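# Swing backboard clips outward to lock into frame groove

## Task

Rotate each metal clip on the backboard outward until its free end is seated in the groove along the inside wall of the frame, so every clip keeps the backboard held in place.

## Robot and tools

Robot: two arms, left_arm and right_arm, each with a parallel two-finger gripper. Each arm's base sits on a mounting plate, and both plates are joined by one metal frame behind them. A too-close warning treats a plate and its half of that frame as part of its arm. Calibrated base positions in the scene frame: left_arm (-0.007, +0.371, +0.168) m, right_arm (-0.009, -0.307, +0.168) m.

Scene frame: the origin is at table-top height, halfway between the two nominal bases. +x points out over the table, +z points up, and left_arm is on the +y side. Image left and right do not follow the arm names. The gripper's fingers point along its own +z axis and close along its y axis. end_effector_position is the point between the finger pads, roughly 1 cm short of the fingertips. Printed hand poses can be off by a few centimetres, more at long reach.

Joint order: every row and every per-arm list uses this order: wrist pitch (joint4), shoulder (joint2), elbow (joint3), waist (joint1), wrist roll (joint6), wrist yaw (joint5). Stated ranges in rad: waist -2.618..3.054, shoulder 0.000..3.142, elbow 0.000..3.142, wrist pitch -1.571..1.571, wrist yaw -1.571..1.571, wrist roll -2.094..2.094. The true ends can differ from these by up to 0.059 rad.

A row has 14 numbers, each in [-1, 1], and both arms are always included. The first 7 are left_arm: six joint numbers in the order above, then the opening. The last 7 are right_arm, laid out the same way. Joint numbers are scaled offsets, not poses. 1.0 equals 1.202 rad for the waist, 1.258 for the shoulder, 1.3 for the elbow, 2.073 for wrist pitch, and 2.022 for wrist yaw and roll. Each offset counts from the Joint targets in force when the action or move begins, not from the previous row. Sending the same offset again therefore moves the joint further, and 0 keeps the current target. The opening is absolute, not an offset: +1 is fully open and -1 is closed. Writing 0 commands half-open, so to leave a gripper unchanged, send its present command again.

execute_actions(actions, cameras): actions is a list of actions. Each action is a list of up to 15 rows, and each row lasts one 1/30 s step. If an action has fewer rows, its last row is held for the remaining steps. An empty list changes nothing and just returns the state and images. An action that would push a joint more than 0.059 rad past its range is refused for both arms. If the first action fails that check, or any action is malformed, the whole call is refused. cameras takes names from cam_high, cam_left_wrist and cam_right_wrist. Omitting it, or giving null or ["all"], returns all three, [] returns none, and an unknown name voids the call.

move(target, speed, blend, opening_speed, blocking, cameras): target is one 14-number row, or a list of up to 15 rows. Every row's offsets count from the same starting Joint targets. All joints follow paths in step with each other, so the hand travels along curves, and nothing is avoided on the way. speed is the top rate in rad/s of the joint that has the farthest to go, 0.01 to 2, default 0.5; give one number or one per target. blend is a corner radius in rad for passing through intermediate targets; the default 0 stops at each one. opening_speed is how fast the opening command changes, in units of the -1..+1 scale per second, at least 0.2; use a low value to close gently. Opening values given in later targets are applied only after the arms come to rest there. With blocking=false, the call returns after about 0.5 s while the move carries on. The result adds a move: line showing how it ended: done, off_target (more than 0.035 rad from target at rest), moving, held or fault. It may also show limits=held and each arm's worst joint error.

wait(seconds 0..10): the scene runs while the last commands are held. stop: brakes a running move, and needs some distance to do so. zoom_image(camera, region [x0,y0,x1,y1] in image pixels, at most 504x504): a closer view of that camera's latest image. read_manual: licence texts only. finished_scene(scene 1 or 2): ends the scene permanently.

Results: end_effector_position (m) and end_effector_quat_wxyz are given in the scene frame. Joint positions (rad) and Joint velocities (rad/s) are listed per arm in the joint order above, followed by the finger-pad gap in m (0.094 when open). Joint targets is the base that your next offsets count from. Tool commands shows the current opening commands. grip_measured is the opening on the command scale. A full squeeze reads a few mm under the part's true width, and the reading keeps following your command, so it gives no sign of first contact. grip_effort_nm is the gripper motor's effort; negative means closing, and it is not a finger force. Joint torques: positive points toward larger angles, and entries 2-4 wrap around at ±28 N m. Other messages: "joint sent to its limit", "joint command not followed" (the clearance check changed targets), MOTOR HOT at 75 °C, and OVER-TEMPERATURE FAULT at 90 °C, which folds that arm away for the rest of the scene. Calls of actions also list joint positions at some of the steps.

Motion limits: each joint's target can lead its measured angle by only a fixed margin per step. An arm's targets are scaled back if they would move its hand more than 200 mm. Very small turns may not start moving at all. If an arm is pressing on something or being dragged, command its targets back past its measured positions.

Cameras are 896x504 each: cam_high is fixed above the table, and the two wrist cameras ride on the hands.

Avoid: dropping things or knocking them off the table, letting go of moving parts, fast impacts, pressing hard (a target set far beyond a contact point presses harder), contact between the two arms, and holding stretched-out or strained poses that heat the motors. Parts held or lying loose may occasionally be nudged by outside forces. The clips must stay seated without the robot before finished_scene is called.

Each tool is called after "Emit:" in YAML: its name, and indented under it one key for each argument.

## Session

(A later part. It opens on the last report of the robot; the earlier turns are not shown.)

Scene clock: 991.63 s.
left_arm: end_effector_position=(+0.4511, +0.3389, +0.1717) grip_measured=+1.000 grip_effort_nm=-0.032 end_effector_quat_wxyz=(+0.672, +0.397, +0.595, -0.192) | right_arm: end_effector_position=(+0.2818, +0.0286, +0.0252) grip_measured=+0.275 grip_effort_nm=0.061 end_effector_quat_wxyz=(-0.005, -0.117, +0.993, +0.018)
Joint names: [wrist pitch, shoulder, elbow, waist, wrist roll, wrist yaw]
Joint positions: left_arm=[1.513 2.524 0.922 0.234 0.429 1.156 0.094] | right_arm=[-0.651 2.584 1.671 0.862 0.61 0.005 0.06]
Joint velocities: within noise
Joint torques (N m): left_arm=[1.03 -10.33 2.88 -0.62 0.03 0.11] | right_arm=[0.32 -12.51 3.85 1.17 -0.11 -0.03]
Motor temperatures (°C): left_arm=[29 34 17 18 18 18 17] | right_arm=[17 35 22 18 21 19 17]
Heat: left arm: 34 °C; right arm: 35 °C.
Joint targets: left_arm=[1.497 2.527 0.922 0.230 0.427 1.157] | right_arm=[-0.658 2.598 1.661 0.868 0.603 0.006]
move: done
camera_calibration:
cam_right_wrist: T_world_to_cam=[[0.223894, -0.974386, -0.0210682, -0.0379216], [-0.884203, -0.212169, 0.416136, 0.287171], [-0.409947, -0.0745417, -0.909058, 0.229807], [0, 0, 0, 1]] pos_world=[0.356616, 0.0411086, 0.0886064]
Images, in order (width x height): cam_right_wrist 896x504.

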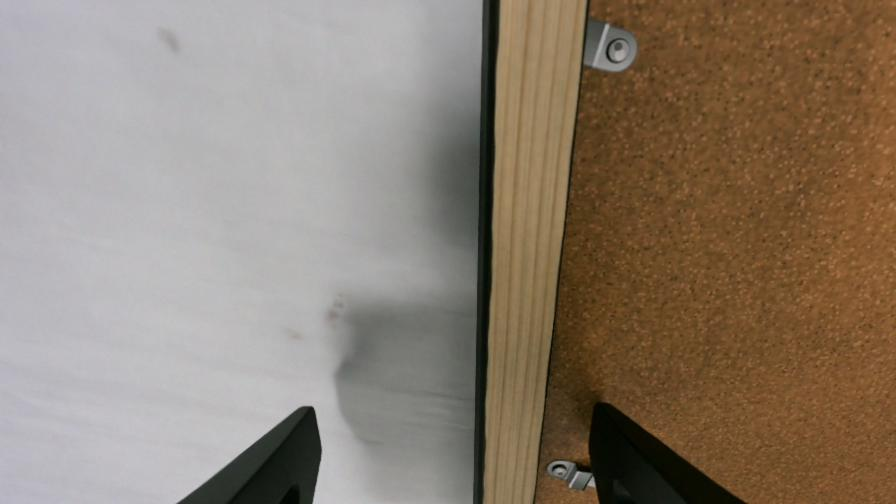

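Emit:
move:
  target:
    - [0,0,0,0,0,0,1,0,0.0036,0,0,0,0,0.277]
    - [0,0,0,0,0,0,1,-0.0094,0.0038,0,0.0065,0.004,0,0.277]
  speed: [0.04,0.04]
  cameras: ["cam_right_wrist"]

Emit:
zoom_image:
  camera: "cam_right_wrist"
  region: [480, 350, 700, 504]

Emit:
move:
  target: [0,0,0,0,0,0,1,-0.0063,0.0003,0,0.0044,0.003,0,0.277]
  speed: 0.04
  cameras: ["cam_right_wrist"]

Emit:
zoom_image:
  camera: "cam_right_wrist"
  region: [480, 350, 700, 504]

Scene clock: 997.47 s.
left_arm: end_effector_position=(+0.4511, +0.3389, +0.1717) grip_measured=+1.000 grip_effort_nm=-0.032 end_effector_quat_wxyz=(+0.672, +0.397, +0.595, -0.192) | right_arm: end_effector_position=(+0.2772, +0.0270, +0.0252) grip_measured=+0.275 grip_effort_nm=0.066 end_effector_quat_wxyz=(-0.011, -0.120, +0.993, +0.012)
Joint names: [wrist pitch, shoulder, elbow, waist, wrist roll, wrist yaw]
Joint positions: left_arm=[1.513 2.524 0.922 0.234 0.429 1.156 0.094] | right_arm=[-0.668 2.584 1.671 0.867 0.61 0.005 0.06]
Joint velocities: within noise
Joint torques (N m): left_arm=[1.07 -10.29 2.76 -0.7 0.02 0.12] | right_arm=[0.3 -12.04 3.85 1.4 -0.03 -0.04]
Motor temperatures (°C): left_arm=[29 34 17 18 18 18 17] | right_arm=[17 35 22 18 21 19 17]
Heat: left arm: 34 °C; right arm: 35 °C.
Joint targets: left_arm=[1.497 2.527 0.922 0.230 0.427 1.157] | right_arm=[-0.678 2.603 1.661 0.876 0.611 0.006]
move: done
camera_calibration:
cam_right_wrist: T_world_to_cam=[[0.229929, -0.973143, -0.0112033, -0.0404479], [-0.878132, -0.212416, 0.428677, 0.280748], [-0.419544, -0.0887274, -0.903388, 0.230755], [0, 0, 0, 1]] pos_world=[0.352646, 0.040748, 0.0876578]
Images, in order (width x height): cam_right_wrist 896x504.

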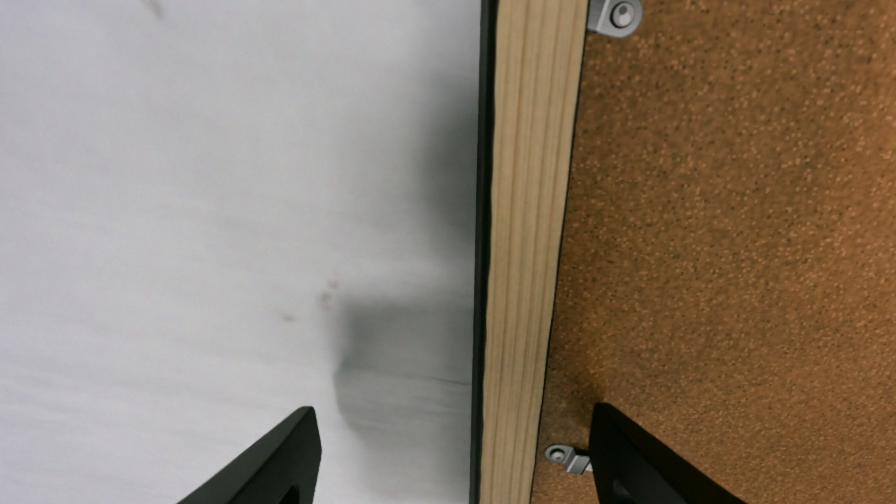

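Scaled by 2.291.

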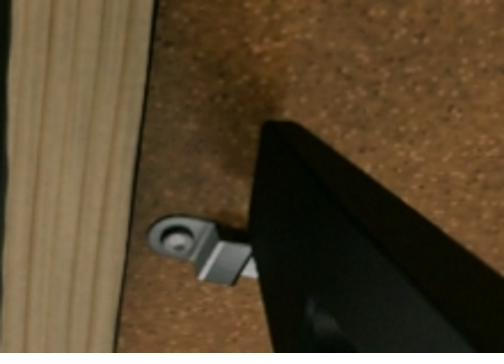

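Scene clock: 998.23 s.
left_arm: end_effector_position=(+0.4511, +0.3389, +0.1717) grip_measured=+1.000 grip_effort_nm=-0.017 end_effector_quat_wxyz=(+0.672, +0.397, +0.595, -0.192) | right_arm: end_effector_position=(+0.2734, +0.0260, +0.0253) grip_measured=+0.275 grip_effort_nm=0.066 end_effector_quat_wxyz=(-0.016, -0.122, +0.992, +0.008)
Joint names: [wrist pitch, shoulder, elbow, waist, wrist roll, wrist yaw]
Joint positions: left_arm=[1.513 2.524 0.922 0.234 0.429 1.156 0.094] | right_arm=[-0.681 2.584 1.671 0.872 0.612 0.005 0.06]
Joint velocities: within noise
Joint torques (N m): left_arm=[1.06 -10.24 2.76 -0.66 -0.02 0.11] | right_arm=[0.24 -12.04 3.81 1.46 0.02 -0.04]
Motor temperatures (°C): left_arm=[29 34 17 18 18 18 17] | right_arm=[17 35 22 18 21 19 17]
Heat: left arm: 34 °C; right arm: 35 °C.
Joint targets: left_arm=[1.497 2.527 0.922 0.230 0.427 1.157] | right_arm=[-0.691 2.603 1.661 0.881 0.617 0.006]
move: done
camera_calibration:
cam_right_wrist: T_world_to_cam=[[0.233692, -0.972304, -0.0037194, -0.0418011], [-0.873662, -0.211659, 0.438081, 0.275714], [-0.426735, -0.0991264, -0.898928, 0.231311], [0, 0, 0, 1]] pos_world=[0.349358, 0.0406431, 0.0869914]
Images, in order (width x height): cam_right_wrist 896x504.

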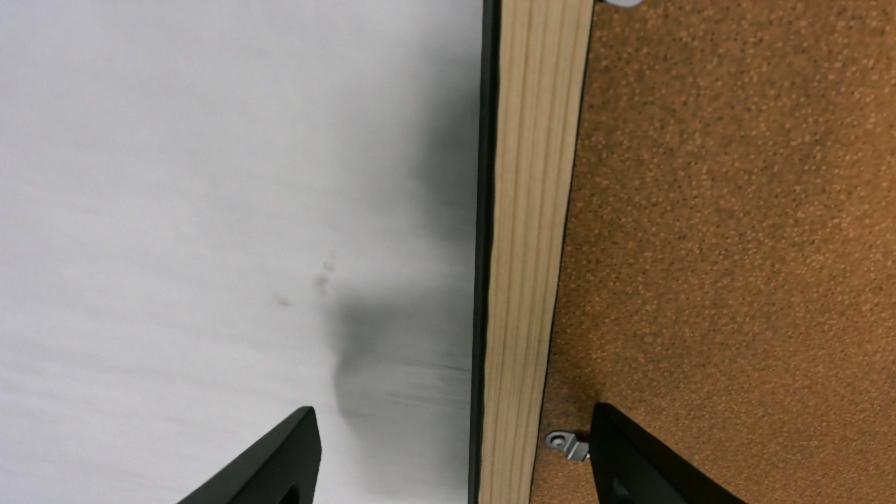

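Scaled by 2.291.

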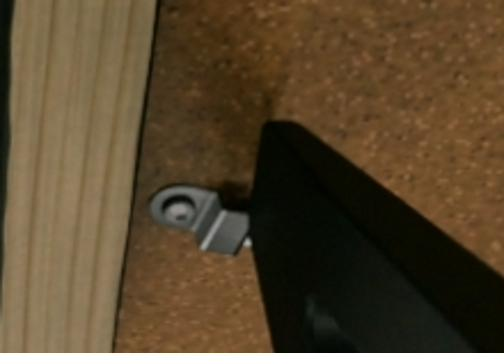

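Emit:
move:
  target:
    - [0,0,0,0,0,0,1,0,-0.06,0,0,0,0,0.277]
    - [0,0,0,0,0,0,1,0.034,-0.06,0,-0.03,-0.008,0,0.277]
    - [0,0,0,0,0,0,1,0.0145,-0.06,0,-0.010,-0.008,0,0.277]
    - [0,0,0,0,0,0,1,0.0145,0.0005,0,-0.010,-0.008,0,0.277]
  speed: [0.2,0.2,0.1,0.07]
  cameras: ["cam_right_wrist"]

Emit:
zoom_image:
  camera: "cam_right_wrist"
  region: [480, 350, 700, 504]

Scene clock: 1006.67 s.
left_arm: end_effector_position=(+0.4511, +0.3389, +0.1717) grip_measured=+1.000 grip_effort_nm=-0.022 end_effector_quat_wxyz=(+0.672, +0.397, +0.595, -0.192) | right_arm: end_effector_position=(+0.2805, +0.0272, +0.0230) grip_measured=+0.275 grip_effort_nm=0.066 end_effector_quat_wxyz=(-0.008, -0.118, +0.993, +0.016)
Joint names: [wrist pitch, shoulder, elbow, waist, wrist roll, wrist yaw]
Joint positions: left_arm=[1.513 2.524 0.922 0.234 0.429 1.156 0.094] | right_arm=[-0.653 2.589 1.671 0.861 0.608 0.005 0.06]
Joint velocities: within noise
Joint torques (N m): left_arm=[1.04 -10.3 2.71 -0.76 0.02 0.11] | right_arm=[0.3 -12.41 3.84 1.32 -0.1 -0.04]
Motor temperatures (°C): left_arm=[29 34 17 18 18 18 17] | right_arm=[17 35 22 18 21 19 17]
Heat: left arm: 34 °C; right arm: 35 °C.
Joint targets: left_arm=[1.497 2.527 0.922 0.230 0.427 1.157] | right_arm=[-0.661 2.604 1.661 0.869 0.601 0.005]
move: done
camera_calibration:
cam_right_wrist: T_world_to_cam=[[0.226305, -0.973905, -0.0172023, -0.0398465], [-0.881554, -0.212293, 0.421656, 0.285797], [-0.414305, -0.0802581, -0.906593, 0.228595], [0, 0, 0, 1]] pos_world=[0.355671, 0.0402127, 0.0860489]
Images, in order (width x height): cam_right_wrist 896x504.

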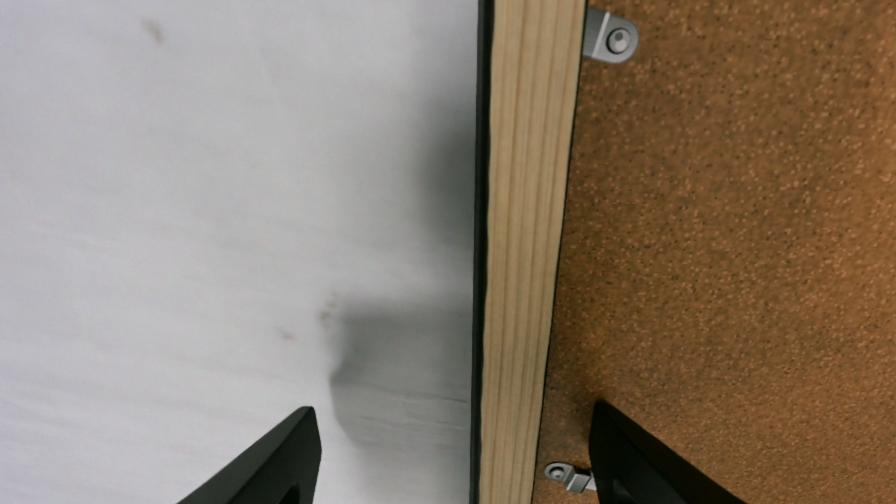

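Scaled by 2.291.

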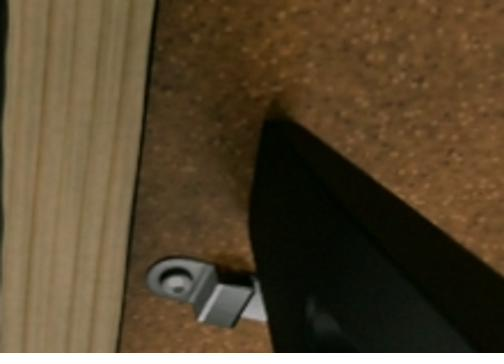

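Emit:
move:
  target: [0,0,0,0,0,0,1,-0.0094,0,0,0.0065,0.004,0,0.277]
  speed: 0.04
  cameras: ["cam_right_wrist"]

Emit:
zoom_image:
  camera: "cam_right_wrist"
  region: [480, 350, 700, 504]

Emit:
move:
  target: [0,0,0,0,0,0,1,-0.0063,0,0,0.0044,0.003,0,0.277]
  speed: 0.04
  cameras: ["cam_right_wrist"]

Emit:
zoom_image:
  camera: "cam_right_wrist"
  region: [480, 350, 700, 504]

Scene clock: 1012.93 s.
left_arm: end_effector_position=(+0.4511, +0.3389, +0.1717) grip_measured=+1.000 grip_effort_nm=-0.017 end_effector_quat_wxyz=(+0.672, +0.397, +0.595, -0.192) | right_arm: end_effector_position=(+0.2754, +0.0260, +0.0232) grip_measured=+0.275 grip_effort_nm=0.056 end_effector_quat_wxyz=(-0.014, -0.122, +0.992, +0.010)
Joint names: [wrist pitch, shoulder, elbow, waist, wrist roll, wrist yaw]
Joint positions: left_arm=[1.513 2.524 0.922 0.234 0.429 1.156 0.094] | right_arm=[-0.67 2.589 1.671 0.868 0.608 0.005 0.06]
Joint velocities: within noise
Joint torques (N m): left_arm=[1.07 -10.45 2.74 -0.68 -0.04 0.11] | right_arm=[0.27 -12.37 3.84 1.42 -0.02 -0.02]
Motor temperatures (°C): left_arm=[29 34 17 18 18 18 17] | right_arm=[17 34 22 18 21 19 17]
Heat: left arm: 34 °C; right arm: 34 °C.
Joint targets: left_arm=[1.497 2.527 0.922 0.230 0.427 1.157] | right_arm=[-0.680 2.604 1.661 0.877 0.609 0.005]
move: done
camera_calibration:
cam_right_wrist: T_world_to_cam=[[0.233492, -0.972331, -0.00739115, -0.0421195], [-0.875193, -0.213466, 0.43413, 0.279001], [-0.423696, -0.0948974, -0.90082, 0.229329], [0, 0, 0, 1]] pos_world=[0.35118, 0.040366, 0.0851502]
Images, in order (width x height): cam_right_wrist 896x504.

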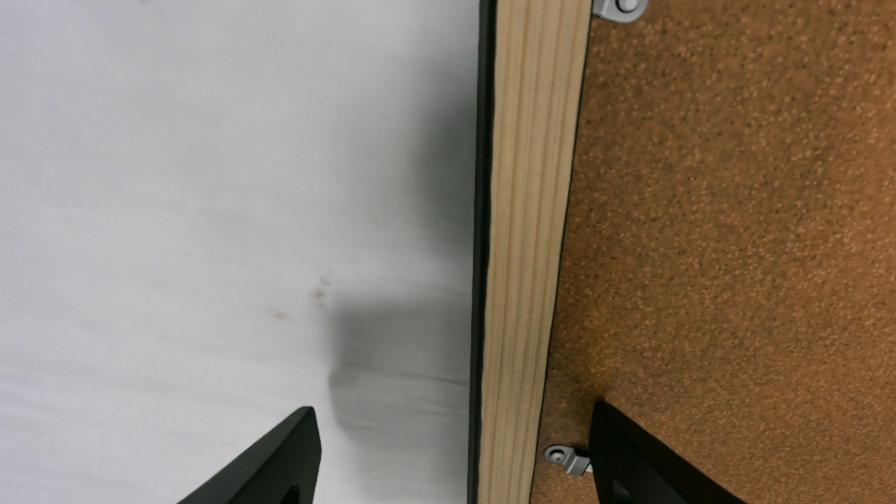

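Scaled by 2.291.

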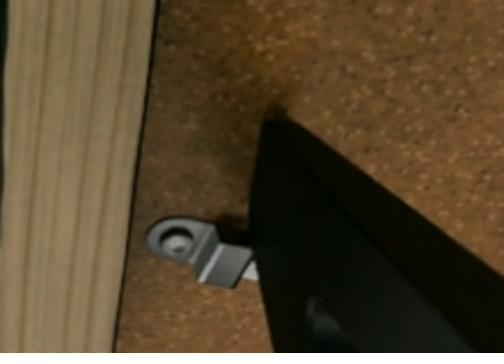

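Scene clock: 1013.67 s.
left_arm: end_effector_position=(+0.4511, +0.3389, +0.1717) grip_measured=+1.000 grip_effort_nm=-0.032 end_effector_quat_wxyz=(+0.672, +0.397, +0.595, -0.192) | right_arm: end_effector_position=(+0.2724, +0.0250, +0.0233) grip_measured=+0.275 grip_effort_nm=0.066 end_effector_quat_wxyz=(-0.018, -0.123, +0.992, +0.006)
Joint names: [wrist pitch, shoulder, elbow, waist, wrist roll, wrist yaw]
Joint positions: left_arm=[1.513 2.524 0.922 0.234 0.429 1.156 0.094] | right_arm=[-0.681 2.589 1.671 0.872 0.609 0.005 0.06]
Joint velocities: within noise
Joint torques (N m): left_arm=[1.05 -10.29 2.81 -0.47 0.01 0.1] | right_arm=[0.22 -12.37 3.78 1.62 0.01 -0.05]
Motor temperatures (°C): left_arm=[29 34 17 18 18 18 17] | right_arm=[17 34 22 18 21 19 17]
Heat: left arm: 34 °C; right arm: 34 °C.
Joint targets: left_arm=[1.497 2.527 0.922 0.230 0.427 1.157] | right_arm=[-0.693 2.604 1.661 0.882 0.615 0.005]
move: done
camera_calibration:
cam_right_wrist: T_world_to_cam=[[0.236101, -0.971728, -0.0010102, -0.0432338], [-0.871478, -0.212203, 0.44215, 0.274841], [-0.429864, -0.103512, -0.896941, 0.229837], [0, 0, 0, 1]] pos_world=[0.348524, 0.0401014, 0.0845851]
Images, in order (width x height): cam_right_wrist 896x504.

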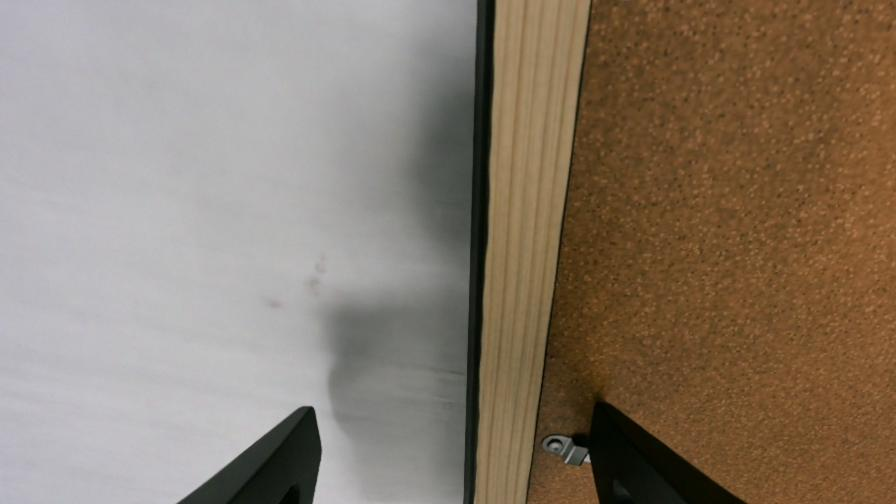

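Scaled by 2.291.

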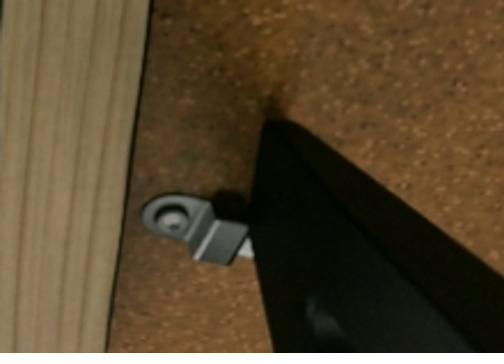

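Emit:
move:
  target: [0,0,0,0,0,0,1,-0.0063,0,0,0.0044,0.003,0,0.277]
  speed: 0.04
  cameras: ["cam_right_wrist"]

Emit:
zoom_image:
  camera: "cam_right_wrist"
  region: [520, 380, 640, 504]

Emit:
move:
  target: [0,0,0,0,0,0,1,-0.0063,0,0,0.0044,0.003,0,0.277]
  speed: 0.04
  cameras: ["cam_right_wrist"]

Emit:
zoom_image:
  camera: "cam_right_wrist"
  region: [520, 380, 640, 504]

Scene clock: 1019.40 s.
left_arm: end_effector_position=(+0.4511, +0.3389, +0.1717) grip_measured=+1.000 grip_effort_nm=-0.022 end_effector_quat_wxyz=(+0.672, +0.397, +0.595, -0.192) | right_arm: end_effector_position=(+0.2709, +0.0247, +0.0233) grip_measured=+0.275 grip_effort_nm=0.066 end_effector_quat_wxyz=(-0.020, -0.123, +0.992, +0.005)
Joint names: [wrist pitch, shoulder, elbow, waist, wrist roll, wrist yaw]
Joint positions: left_arm=[1.513 2.524 0.922 0.234 0.429 1.156 0.094] | right_arm=[-0.686 2.589 1.671 0.874 0.612 0.005 0.06]
Joint velocities: within noise
Joint torques (N m): left_arm=[1.03 -10.37 2.85 -0.7 0.02 0.08] | right_arm=[0.13 -12.34 3.77 1.84 0.08 -0.04]
Motor temperatures (°C): left_arm=[29 34 17 18 18 18 17] | right_arm=[17 34 22 18 21 19 17]
Heat: left arm: 34 °C; right arm: 34 °C.
Joint targets: left_arm=[1.497 2.527 0.922 0.230 0.427 1.157] | right_arm=[-0.706 2.604 1.661 0.887 0.621 0.006]
move: done
camera_calibration:
cam_right_wrist: T_world_to_cam=[[0.236297, -0.971678, 0.00222142, -0.0433259], [-0.870149, -0.210588, 0.445525, 0.272955], [-0.432439, -0.107209, -0.895267, 0.229962], [0, 0, 0, 1]] pos_world=[0.347194, 0.0400362, 0.0843651]
Images, in order (width x height): cam_right_wrist 896x504.

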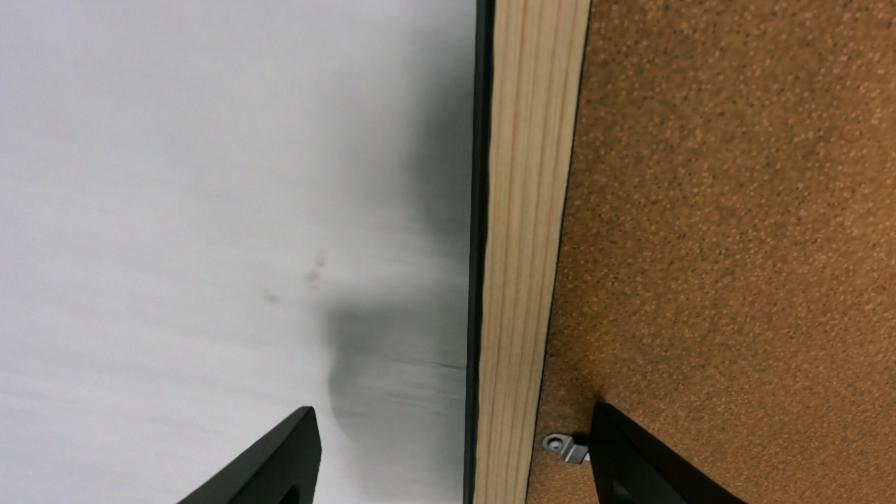

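Scaled by 4.065.

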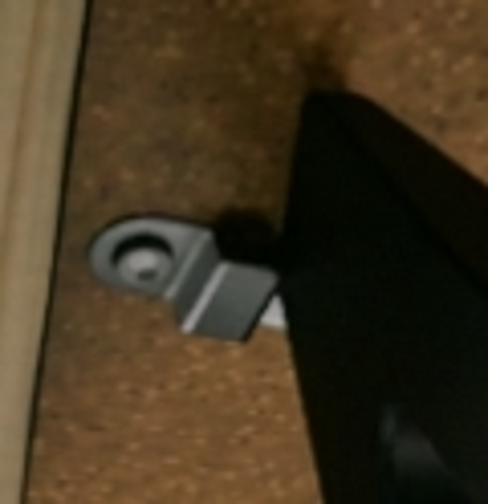

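Scene clock: 1020.17 s.
left_arm: end_effector_position=(+0.4511, +0.3389, +0.1717) grip_measured=+1.000 grip_effort_nm=-0.027 end_effector_quat_wxyz=(+0.672, +0.397, +0.595, -0.192) | right_arm: end_effector_position=(+0.2663, +0.0239, +0.0235) grip_measured=+0.275 grip_effort_nm=0.056 end_effector_quat_wxyz=(-0.025, -0.123, +0.992, +0.000)
Joint names: [wrist pitch, shoulder, elbow, waist, wrist roll, wrist yaw]
Joint positions: left_arm=[1.513 2.524 0.922 0.234 0.429 1.156 0.094] | right_arm=[-0.701 2.589 1.671 0.881 0.618 0.005 0.06]
Joint velocities: within noise
Joint torques (N m): left_arm=[1.04 -10.33 2.71 -0.76 0 0.11] | right_arm=[0.11 -12.33 3.79 1.63 0.05 -0.03]
Motor temperatures (°C): left_arm=[29 34 17 18 18 18 17] | right_arm=[17 34 22 18 21 19 17]
Heat: left arm: 34 °C; right arm: 34 °C.
Joint targets: left_arm=[1.497 2.527 0.922 0.230 0.427 1.157] | right_arm=[-0.719 2.604 1.661 0.892 0.627 0.006]
move: done
camera_calibration:
cam_right_wrist: T_world_to_cam=[[0.237273, -0.971383, 0.0108462, -0.0434972], [-0.865804, -0.206394, 0.455835, 0.267192], [-0.440551, -0.117548, -0.889998, 0.230376], [0, 0, 0, 1]] pos_world=[0.343149, 0.0399746, 0.0837103]
Images, in order (width x height): cam_right_wrist 896x504.

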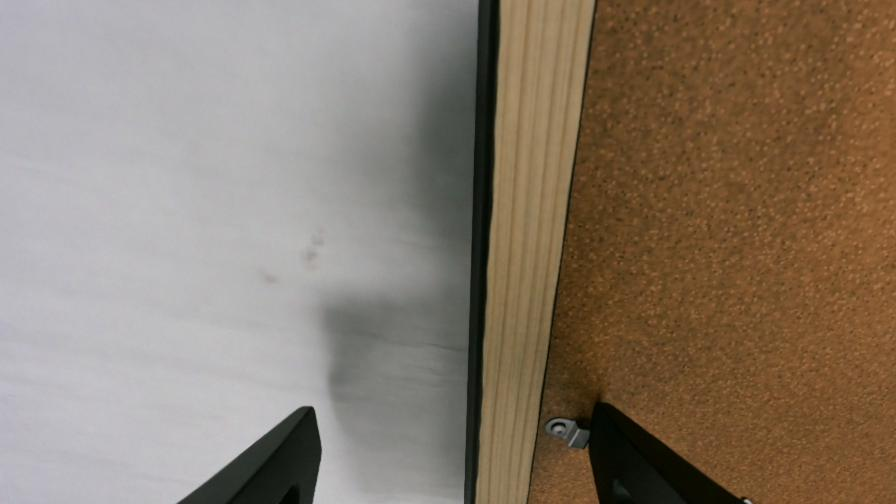

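Scaled by 4.065.

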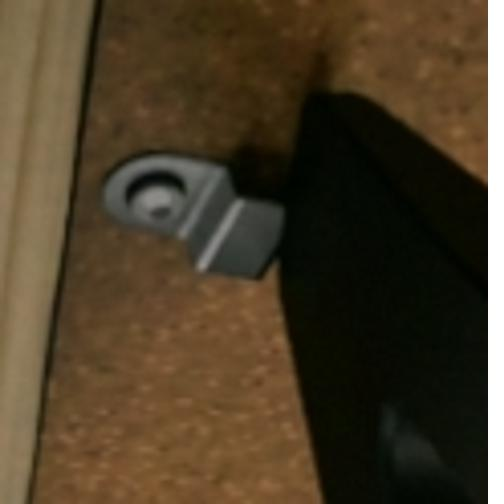

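Emit:
move:
  target: [0,0,0,0,0,0,1,0,-0.06,0,0,0,0,0.277]
  speed: 0.15
  cameras: ["cam_right_wrist"]

Emit:
zoom_image:
  camera: "cam_right_wrist"
  region: [500, 340, 660, 504]

Scene clock: 1037.97 s.
left_arm: end_effector_position=(+0.4511, +0.3389, +0.1717) grip_measured=+1.000 grip_effort_nm=-0.027 end_effector_quat_wxyz=(+0.672, +0.397, +0.595, -0.192) | right_arm: end_effector_position=(+0.2685, +0.0262, +0.0323) grip_measured=+0.275 grip_effort_nm=0.061 end_effector_quat_wxyz=(-0.021, -0.122, +0.992, +0.004)
Joint names: [wrist pitch, shoulder, elbow, waist, wrist roll, wrist yaw]
Joint positions: left_arm=[1.513 2.524 0.922 0.234 0.429 1.156 0.094] | right_arm=[-0.71 2.568 1.671 0.881 0.62 0.005 0.06]
Joint velocities: within noise
Joint torques (N m): left_arm=[1.04 -10.41 2.76 -0.68 0.02 0.1] | right_arm=[0.21 -17.52 3.85 1.68 0.04 -0.04]
Motor temperatures (°C): left_arm=[29 34 17 18 18 18 17] | right_arm=[17 33 22 18 21 19 17]
Heat: left arm: 34 °C; right arm: 33 °C.
Joint targets: left_arm=[1.497 2.527 0.922 0.230 0.427 1.157] | right_arm=[-0.719 2.528 1.661 0.893 0.627 0.006]
move: off_target (right_arm); right_arm: the shoulder is farthest, 0.039 rad from its target
camera_calibration:
cam_right_wrist: T_world_to_cam=[[0.235291, -0.971917, 0.00400159, -0.0411148], [-0.869685, -0.2087, 0.447316, 0.266946], [-0.433919, -0.10873, -0.894367, 0.237526], [0, 0, 0, 1]] pos_world=[0.3449, 0.0415775, 0.0931905]
Images, in order (width x height): cam_right_wrist 896x504.

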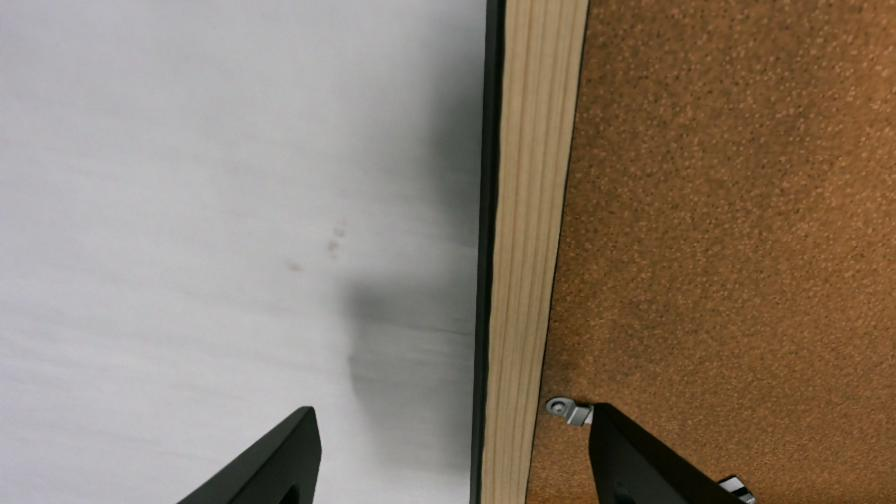

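Scaled by 3.073.

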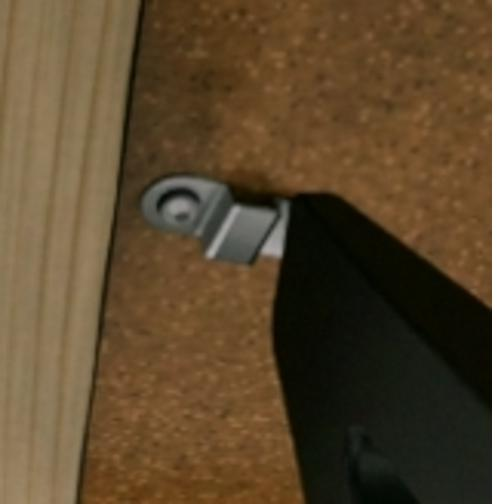

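Emit:
wait:
  seconds: 1

Scene clock: 1047.70 s.
left_arm: end_effector_position=(+0.4511, +0.3389, +0.1717) grip_measured=+1.000 grip_effort_nm=-0.017 end_effector_quat_wxyz=(+0.672, +0.397, +0.595, -0.192) | right_arm: end_effector_position=(+0.2684, +0.0261, +0.0323) grip_measured=+0.275 grip_effort_nm=0.061 end_effector_quat_wxyz=(-0.021, -0.122, +0.992, +0.004)
Joint names: [wrist pitch, shoulder, elbow, waist, wrist roll, wrist yaw]
Joint positions: left_arm=[1.513 2.524 0.922 0.234 0.429 1.156 0.094] | right_arm=[-0.71 2.568 1.671 0.881 0.62 0.005 0.06]
Joint velocities: within noise
Joint torques (N m): left_arm=[1.03 -10.4 2.82 -0.75 -0.01 0.13] | right_arm=[0.22 -17.54 3.85 1.63 0.04 -0.04]
Motor temperatures (°C): left_arm=[29 35 17 18 18 18 17] | right_arm=[17 38 22 18 21 19 17]
Heat: left arm: 35 °C; right arm: 38 °C.
Joint targets: left_arm=[1.497 2.527 0.922 0.230 0.427 1.157] | right_arm=[-0.719 2.528 1.661 0.893 0.627 0.006]
Tool commands: left_gripper/opening=+1.0 right_gripper/opening=+0.277
wait: 1.00 s; at rest from the start
camera_calibration:
cam_left_wrist: T_world_to_cam=[[-0.708985, -0.626177, -0.32441, 0.592924], [-0.0670917, 0.517814, -0.852859, 0.0399448], [0.702025, -0.582899, -0.409133, 0.0352747], [0, 0, 0, 1]] pos_world=[0.398291, 0.371153, 0.24085]
cam_right_wrist: T_world_to_cam=[[0.234936, -0.972002, 0.00424068, -0.0410808], [-0.869651, -0.208245, 0.447596, 0.266846], [-0.434181, -0.108844, -0.894226, 0.237562], [0, 0, 0, 1]] pos_world=[0.344859, 0.0414959, 0.0931693]

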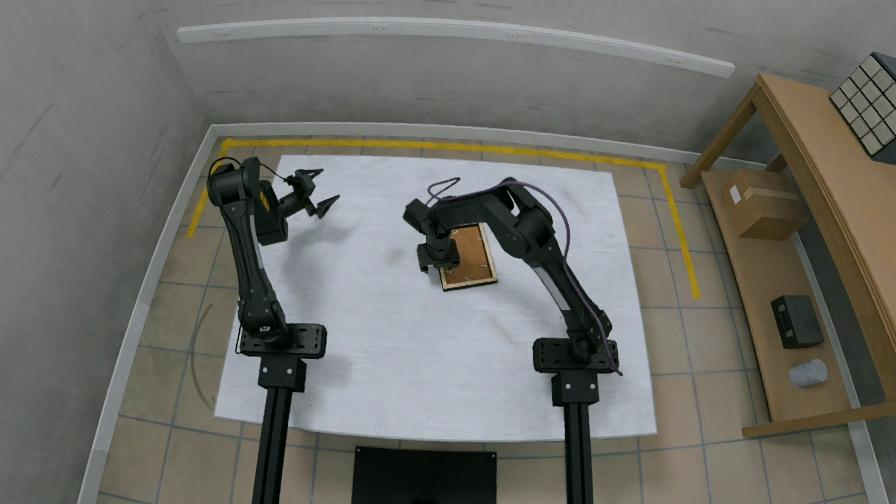

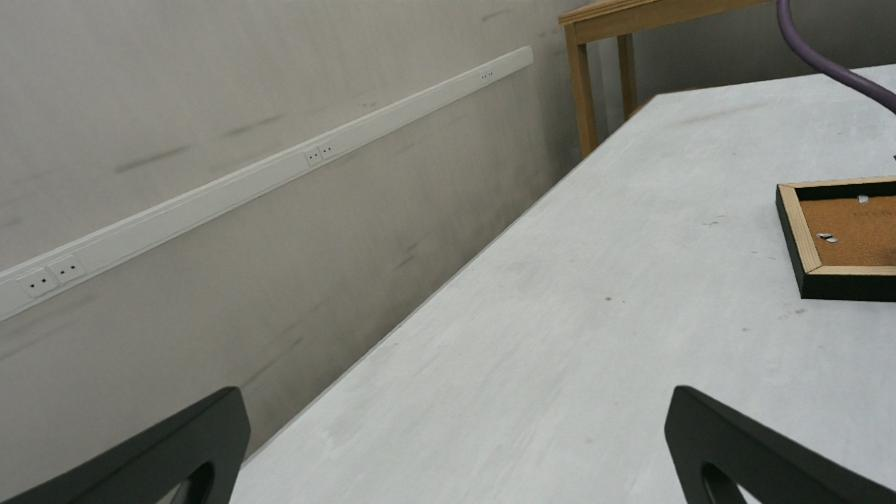

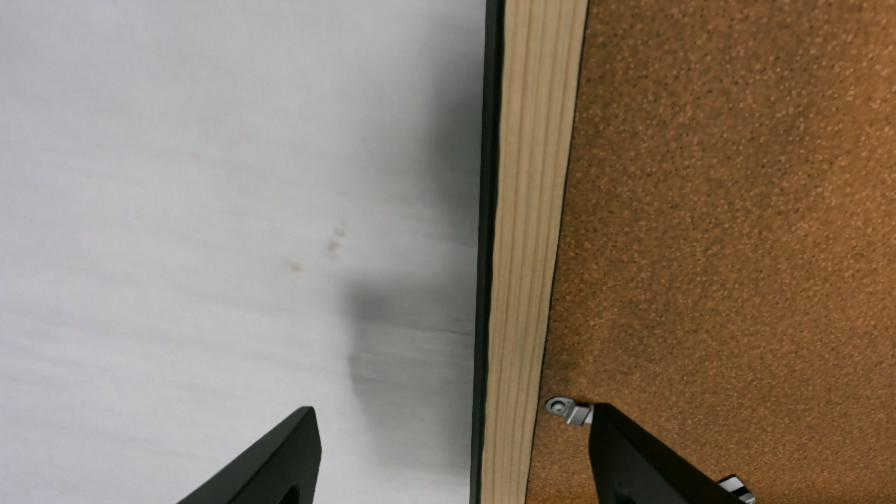

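Emit:
move:
  target: [0,0,0,0,0,0,1,-0.05,-0.06,0,0,0,0,0.277]
  speed: 0.15
  cameras: ["cam_right_wrist"]

Emit:
zoom_image:
  camera: "cam_right_wrist"
  region: [480, 200, 640, 360]

Scene clock: 1062.37 s.
left_arm: end_effector_position=(+0.4511, +0.3389, +0.1717) grip_measured=+1.000 grip_effort_nm=-0.022 end_effector_quat_wxyz=(+0.672, +0.397, +0.595, -0.192) | right_arm: end_effector_position=(+0.2645, +0.0195, +0.0642) grip_measured=+0.275 grip_effort_nm=0.056 end_effector_quat_wxyz=(-0.031, -0.122, +0.992, -0.006)
Joint names: [wrist pitch, shoulder, elbow, waist, wrist roll, wrist yaw]
Joint positions: left_arm=[1.513 2.524 0.922 0.234 0.429 1.156 0.094] | right_arm=[-0.813 2.493 1.671 0.881 0.621 0.005 0.06]
Joint velocities: within noise
Joint torques (N m): left_arm=[1.08 -10.32 2.71 -0.77 0.01 0.11] | right_arm=[0.16 -17.32 4.01 1.63 0.04 -0.03]
Motor temperatures (°C): left_arm=[29 35 17 18 18 18 17] | right_arm=[17 41 22 18 21 19 17]
Heat: left arm: 35 °C; right arm: 41 °C.
Joint targets: left_arm=[1.497 2.527 0.922 0.230 0.427 1.157] | right_arm=[-0.823 2.453 1.661 0.893 0.627 0.006]
move: off_target (right_arm); right_arm: the shoulder is farthest, 0.040 rad from its target
camera_calibration:
cam_right_wrist: T_world_to_cam=[[0.235815, -0.971584, 0.020367, -0.0479195], [-0.861368, -0.199269, 0.467265, 0.244126], [-0.449929, -0.127732, -0.883883, 0.267553], [0, 0, 0, 1]] pos_world=[0.341963, 0.0362641, 0.12339]
Images, in order (width x height): cam_right_wrist 896x504.

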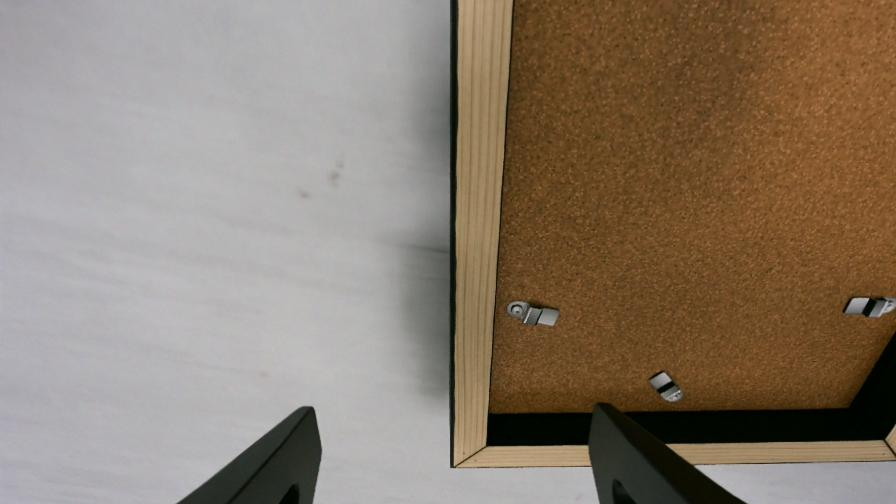

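Scaled by 3.150.

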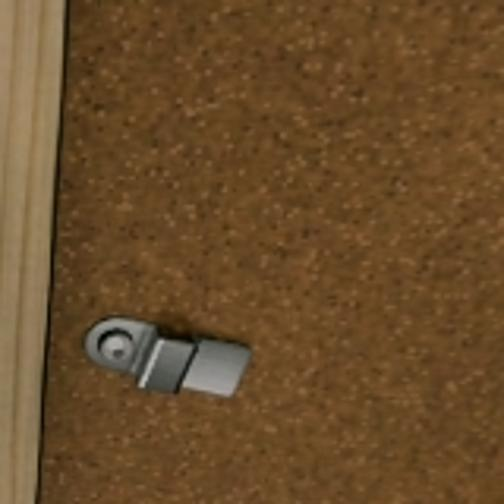

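Emit:
move:
  target:
    - [0,0,0,0,0,0,1,0.095,0,0.04,-0.045,0.0,0,0.277]
    - [0,0,0,0,0,0,1,0.0781,0,0,-0.020,-0.0129,0,0.277]
    - [0,0,0,0,0,0,1,0.0781,0.12,0,-0.020,-0.0129,0,0.277]
  speed: [0.2,0.2,0.08]
  cameras: ["cam_right_wrist"]

Emit:
move:
  target: [0,0,0,0,0,0,1,0,0.004,0,0,0,0,0.277]
  speed: 0.04
  cameras: []

Emit:
move:
  target: [0,0,0,0,0,0,1,0,0.004,0,0,0,0,0.277]
  speed: 0.04
  cameras: []

Emit:
move:
  target: [0,0,0,0,0,0,1,0,0.004,0,0,0,0,0.277]
  speed: 0.04
  cameras: ["cam_right_wrist"]

Scene clock: 1116.90 s.
left_arm: end_effector_position=(+0.4511, +0.3389, +0.1717) grip_measured=+1.000 grip_effort_nm=-0.022 end_effector_quat_wxyz=(+0.672, +0.397, +0.595, -0.192) | right_arm: end_effector_position=(+0.2801, +0.0273, +0.0231) grip_measured=+0.275 grip_effort_nm=0.056 end_effector_quat_wxyz=(-0.008, -0.118, +0.993, +0.015)
Joint names: [wrist pitch, shoulder, elbow, waist, wrist roll, wrist yaw]
Joint positions: left_arm=[1.513 2.524 0.922 0.234 0.429 1.156 0.094] | right_arm=[-0.654 2.589 1.671 0.862 0.609 0.005 0.06]
Joint velocities: within noise
Joint torques (N m): left_arm=[1.04 -10.4 2.84 -0.75 0.01 0.12] | right_arm=[0.3 -12.46 3.79 1.18 -0.12 -0.03]
Motor temperatures (°C): left_arm=[29 35 17 18 18 18 17] | right_arm=[17 36 22 18 21 19 17]
Heat: left arm: 35 °C; right arm: 36 °C.
Joint targets: left_arm=[1.497 2.527 0.922 0.230 0.427 1.157] | right_arm=[-0.661 2.604 1.661 0.869 0.601 0.006]
move: done
camera_calibration:
cam_right_wrist: T_world_to_cam=[[0.226698, -0.973826, -0.0164581, -0.0397294], [-0.881381, -0.212309, 0.42201, 0.285367], [-0.414458, -0.0811628, -0.906442, 0.228498], [0, 0, 0, 1]] pos_world=[0.355226, 0.0404421, 0.0860385]
Images, in order (width x height): cam_right_wrist 896x504.

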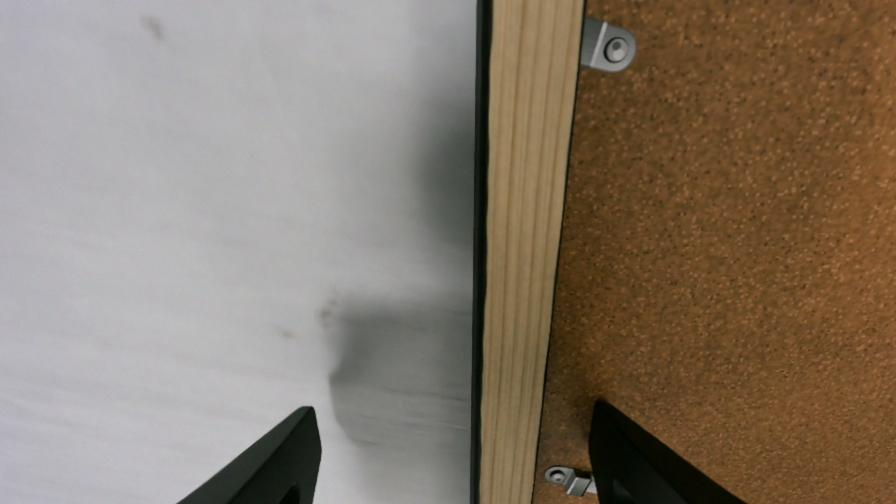

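Scene clock: 1117.60 s.
left_arm: end_effector_position=(+0.4511, +0.3389, +0.1717) grip_measured=+1.000 grip_effort_nm=-0.022 end_effector_quat_wxyz=(+0.672, +0.397, +0.595, -0.192) | right_arm: end_effector_position=(+0.2801, +0.0273, +0.0231) grip_measured=+0.275 grip_effort_nm=0.061 end_effector_quat_wxyz=(-0.008, -0.118, +0.993, +0.015)
Joint names: [wrist pitch, shoulder, elbow, waist, wrist roll, wrist yaw]
Joint positions: left_arm=[1.513 2.524 0.922 0.234 0.429 1.156 0.094] | right_arm=[-0.654 2.589 1.671 0.862 0.609 0.005 0.06]
Joint velocities: within noise
Joint torques (N m): left_arm=[1.07 -10.33 2.77 -0.73 0.03 0.12] | right_arm=[0.32 -12.01 3.82 1.17 -0.11 -0.03]
Motor temperatures (°C): left_arm=[29 35 17 18 18 18 17] | right_arm=[17 35 22 18 21 19 17]
Heat: left arm: 35 °C; right arm: 35 °C.
Joint targets: left_arm=[1.497 2.527 0.922 0.230 0.427 1.157] | right_arm=[-0.661 2.609 1.661 0.869 0.601 0.006]
move: done
No camera images: "cameras" was empty.

Scene clock: 1118.30 s.
left_arm: end_effector_position=(+0.4511, +0.3389, +0.1717) grip_measured=+1.000 grip_effort_nm=-0.032 end_effector_quat_wxyz=(+0.672, +0.397, +0.595, -0.192) | right_arm: end_effector_position=(+0.2799, +0.0271, +0.0227) grip_measured=+0.275 grip_effort_nm=0.061 end_effector_quat_wxyz=(-0.008, -0.118, +0.993, +0.015)
Joint names: [wrist pitch, shoulder, elbow, waist, wrist roll, wrist yaw]
Joint positions: left_arm=[1.513 2.524 0.922 0.234 0.429 1.156 0.094] | right_arm=[-0.654 2.59 1.671 0.862 0.608 0.005 0.06]
Joint velocities: within noise
Joint torques (N m): left_arm=[1.04 -10.28 2.8 -0.68 0 0.11] | right_arm=[0.3 -11.6 3.82 1.22 -0.11 -0.03]
Motor temperatures (°C): left_arm=[29 35 17 18 18 18 17] | right_arm=[17 35 22 18 21 19 17]
Heat: left arm: 35 °C; right arm: 35 °C.
Joint targets: left_arm=[1.497 2.527 0.922 0.230 0.427 1.157] | right_arm=[-0.661 2.614 1.661 0.869 0.601 0.006]
move: done
No camera images: "cameras" was empty.

Scene clock: 1119.00 s.
left_arm: end_effector_position=(+0.4511, +0.3389, +0.1717) grip_measured=+1.000 grip_effort_nm=-0.027 end_effector_quat_wxyz=(+0.672, +0.397, +0.595, -0.192) | right_arm: end_effector_position=(+0.2798, +0.0270, +0.0226) grip_measured=+0.275 grip_effort_nm=0.066 end_effector_quat_wxyz=(-0.008, -0.118, +0.993, +0.015)
Joint names: [wrist pitch, shoulder, elbow, waist, wrist roll, wrist yaw]
Joint positions: left_arm=[1.513 2.524 0.922 0.234 0.429 1.156 0.094] | right_arm=[-0.654 2.59 1.671 0.862 0.608 0.005 0.06]
Joint velocities: within noise
Joint torques (N m): left_arm=[1.02 -10.43 2.88 -0.79 -0.03 0.11] | right_arm=[0.3 -11.19 3.81 1.18 -0.11 -0.05]
Motor temperatures (°C): left_arm=[29 35 17 18 18 18 17] | right_arm=[17 35 22 18 21 19 17]
Heat: left arm: 35 °C; right arm: 35 °C.
Joint targets: left_arm=[1.497 2.527 0.922 0.230 0.427 1.157] | right_arm=[-0.661 2.619 1.661 0.869 0.601 0.006]
move: done
camera_calibration:
cam_right_wrist: T_world_to_cam=[[0.227111, -0.973744, -0.015581, -0.0400894], [-0.880865, -0.212218, 0.423132, 0.285094], [-0.415329, -0.082373, -0.905934, 0.228185], [0, 0, 0, 1]] pos_world=[0.355006, 0.0402617, 0.0854636]
Images, in order (width x height): cam_right_wrist 896x504.

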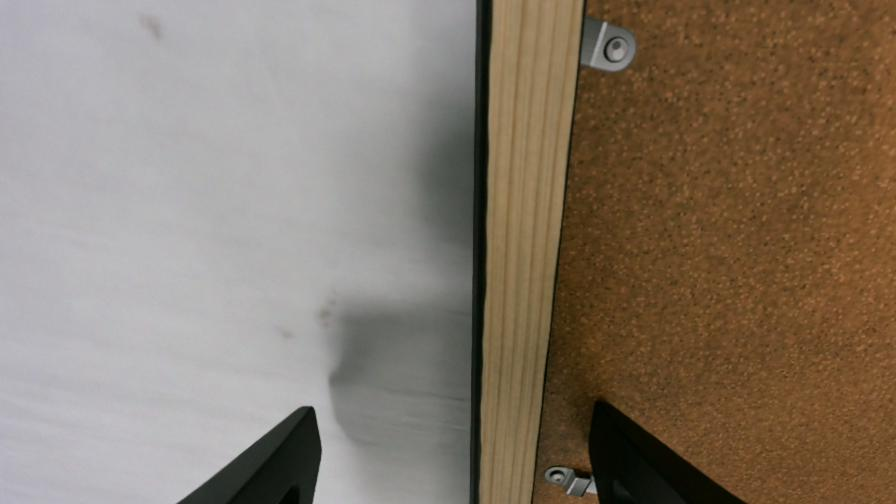

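Emit:
move:
  target:
    - [0,0,0,0,0,0,1,0,-0.07,0,0,0,0,0.277]
    - [0,0,0,0,0,0,1,0,-0.008,0,0,0,0,0.277]
  speed: [0.1,0.07]
  cameras: ["cam_right_wrist"]

Scene clock: 1134.70 s.
left_arm: end_effector_position=(+0.4511, +0.3389, +0.1717) grip_measured=+1.000 grip_effort_nm=-0.032 end_effector_quat_wxyz=(+0.672, +0.397, +0.595, -0.192) | right_arm: end_effector_position=(+0.2797, +0.0269, +0.0227) grip_measured=+0.275 grip_effort_nm=0.066 end_effector_quat_wxyz=(-0.009, -0.119, +0.993, +0.015)
Joint names: [wrist pitch, shoulder, elbow, waist, wrist roll, wrist yaw]
Joint positions: left_arm=[1.513 2.524 0.922 0.234 0.429 1.156 0.094] | right_arm=[-0.655 2.59 1.671 0.862 0.607 0.005 0.06]
Joint velocities: within noise
Joint torques (N m): left_arm=[1.02 -10.33 2.77 -0.72 -0.01 0.12] | right_arm=[0.33 -12.01 3.81 1.14 -0.09 -0.02]
Motor temperatures (°C): left_arm=[29 35 17 18 18 18 17] | right_arm=[17 36 22 18 21 19 17]
Heat: left arm: 35 °C; right arm: 36 °C.
Joint targets: left_arm=[1.497 2.527 0.922 0.230 0.427 1.157] | right_arm=[-0.661 2.609 1.661 0.868 0.601 0.006]
move: done
camera_calibration:
cam_right_wrist: T_world_to_cam=[[0.227874, -0.973573, -0.0151506, -0.0404261], [-0.880491, -0.212681, 0.423677, 0.284789], [-0.415702, -0.083205, -0.905687, 0.22839], [0, 0, 0, 1]] pos_world=[0.354909, 0.0402146, 0.0855792]
Images, in order (width x height): cam_right_wrist 896x504.

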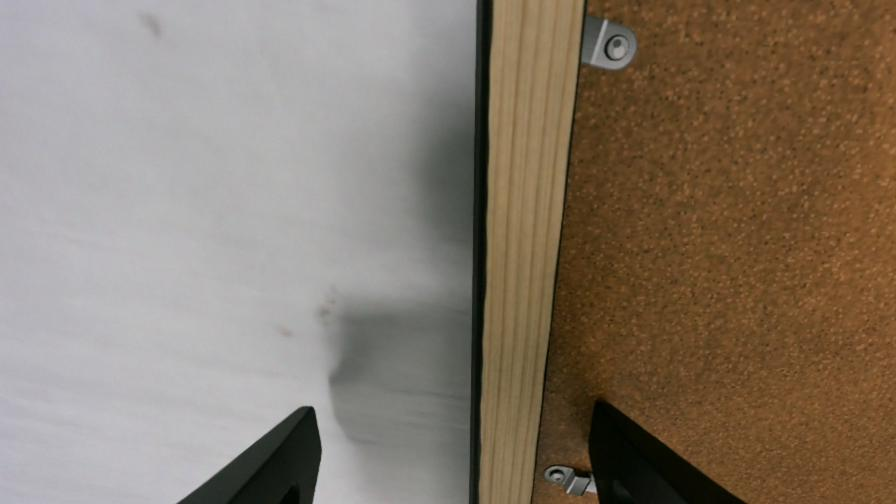

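Emit:
move:
  target:
    - [0,0,0,0,0,0,1,0,-0.158,0,0,0,0,0.277]
    - [0,0,0,0,0,0,1,0.045,-0.158,-0.1731,-0.06,-0.7275,0,0.1]
    - [0,0,0,0,0,0,1,0.0318,-0.1367,-0.1731,-0.0333,-0.7275,0,0.1]
  speed: [0.3,0.6,0.1]
  cameras: ["cam_right_wrist"]

Scene clock: 1180.67 s.
left_arm: end_effector_position=(+0.4511, +0.3389, +0.1717) grip_measured=+1.000 grip_effort_nm=-0.037 end_effector_quat_wxyz=(+0.672, +0.397, +0.595, -0.192) | right_arm: end_effector_position=(+0.2677, -0.0120, +0.0400) grip_measured=+0.102 grip_effort_nm=-0.159 end_effector_quat_wxyz=(-0.001, +0.741, -0.672, -0.017)
Joint names: [wrist pitch, shoulder, elbow, waist, wrist roll, wrist yaw]
Joint positions: left_arm=[1.513 2.524 0.922 0.234 0.429 1.156 0.094] | right_arm=[-0.585 2.438 1.446 0.822 -0.862 0.005 0.052]
Joint velocities: within noise
Joint torques (N m): left_arm=[1.04 -10.22 2.81 -0.75 -0.02 0.09] | right_arm=[0.26 -12.74 3.66 1.14 -0.11 -0.04]
Motor temperatures (°C): left_arm=[29 35 17 18 18 18 17] | right_arm=[17 37 22 18 21 19 17]
Heat: left arm: 35 °C; right arm: 37 °C.
Joint targets: left_arm=[1.497 2.527 0.922 0.230 0.427 1.157] | right_arm=[-0.595 2.437 1.436 0.828 -0.870 0.006]
move: done
camera_calibration:
cam_right_wrist: T_world_to_cam=[[0.996046, 0.0887053, -0.00482198, -0.268641], [0.0836554, -0.918309, 0.386924, -0.00643542], [0.0298941, -0.385797, -0.922099, 0.113537], [0, 0, 0, 1]] pos_world=[0.264723, 0.0617224, 0.105887]
Images, in order (width x height): cam_right_wrist 896x504.

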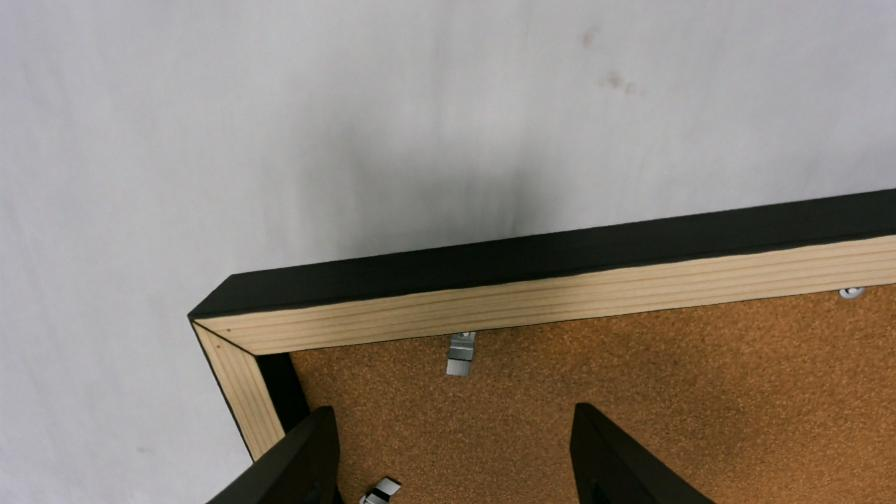

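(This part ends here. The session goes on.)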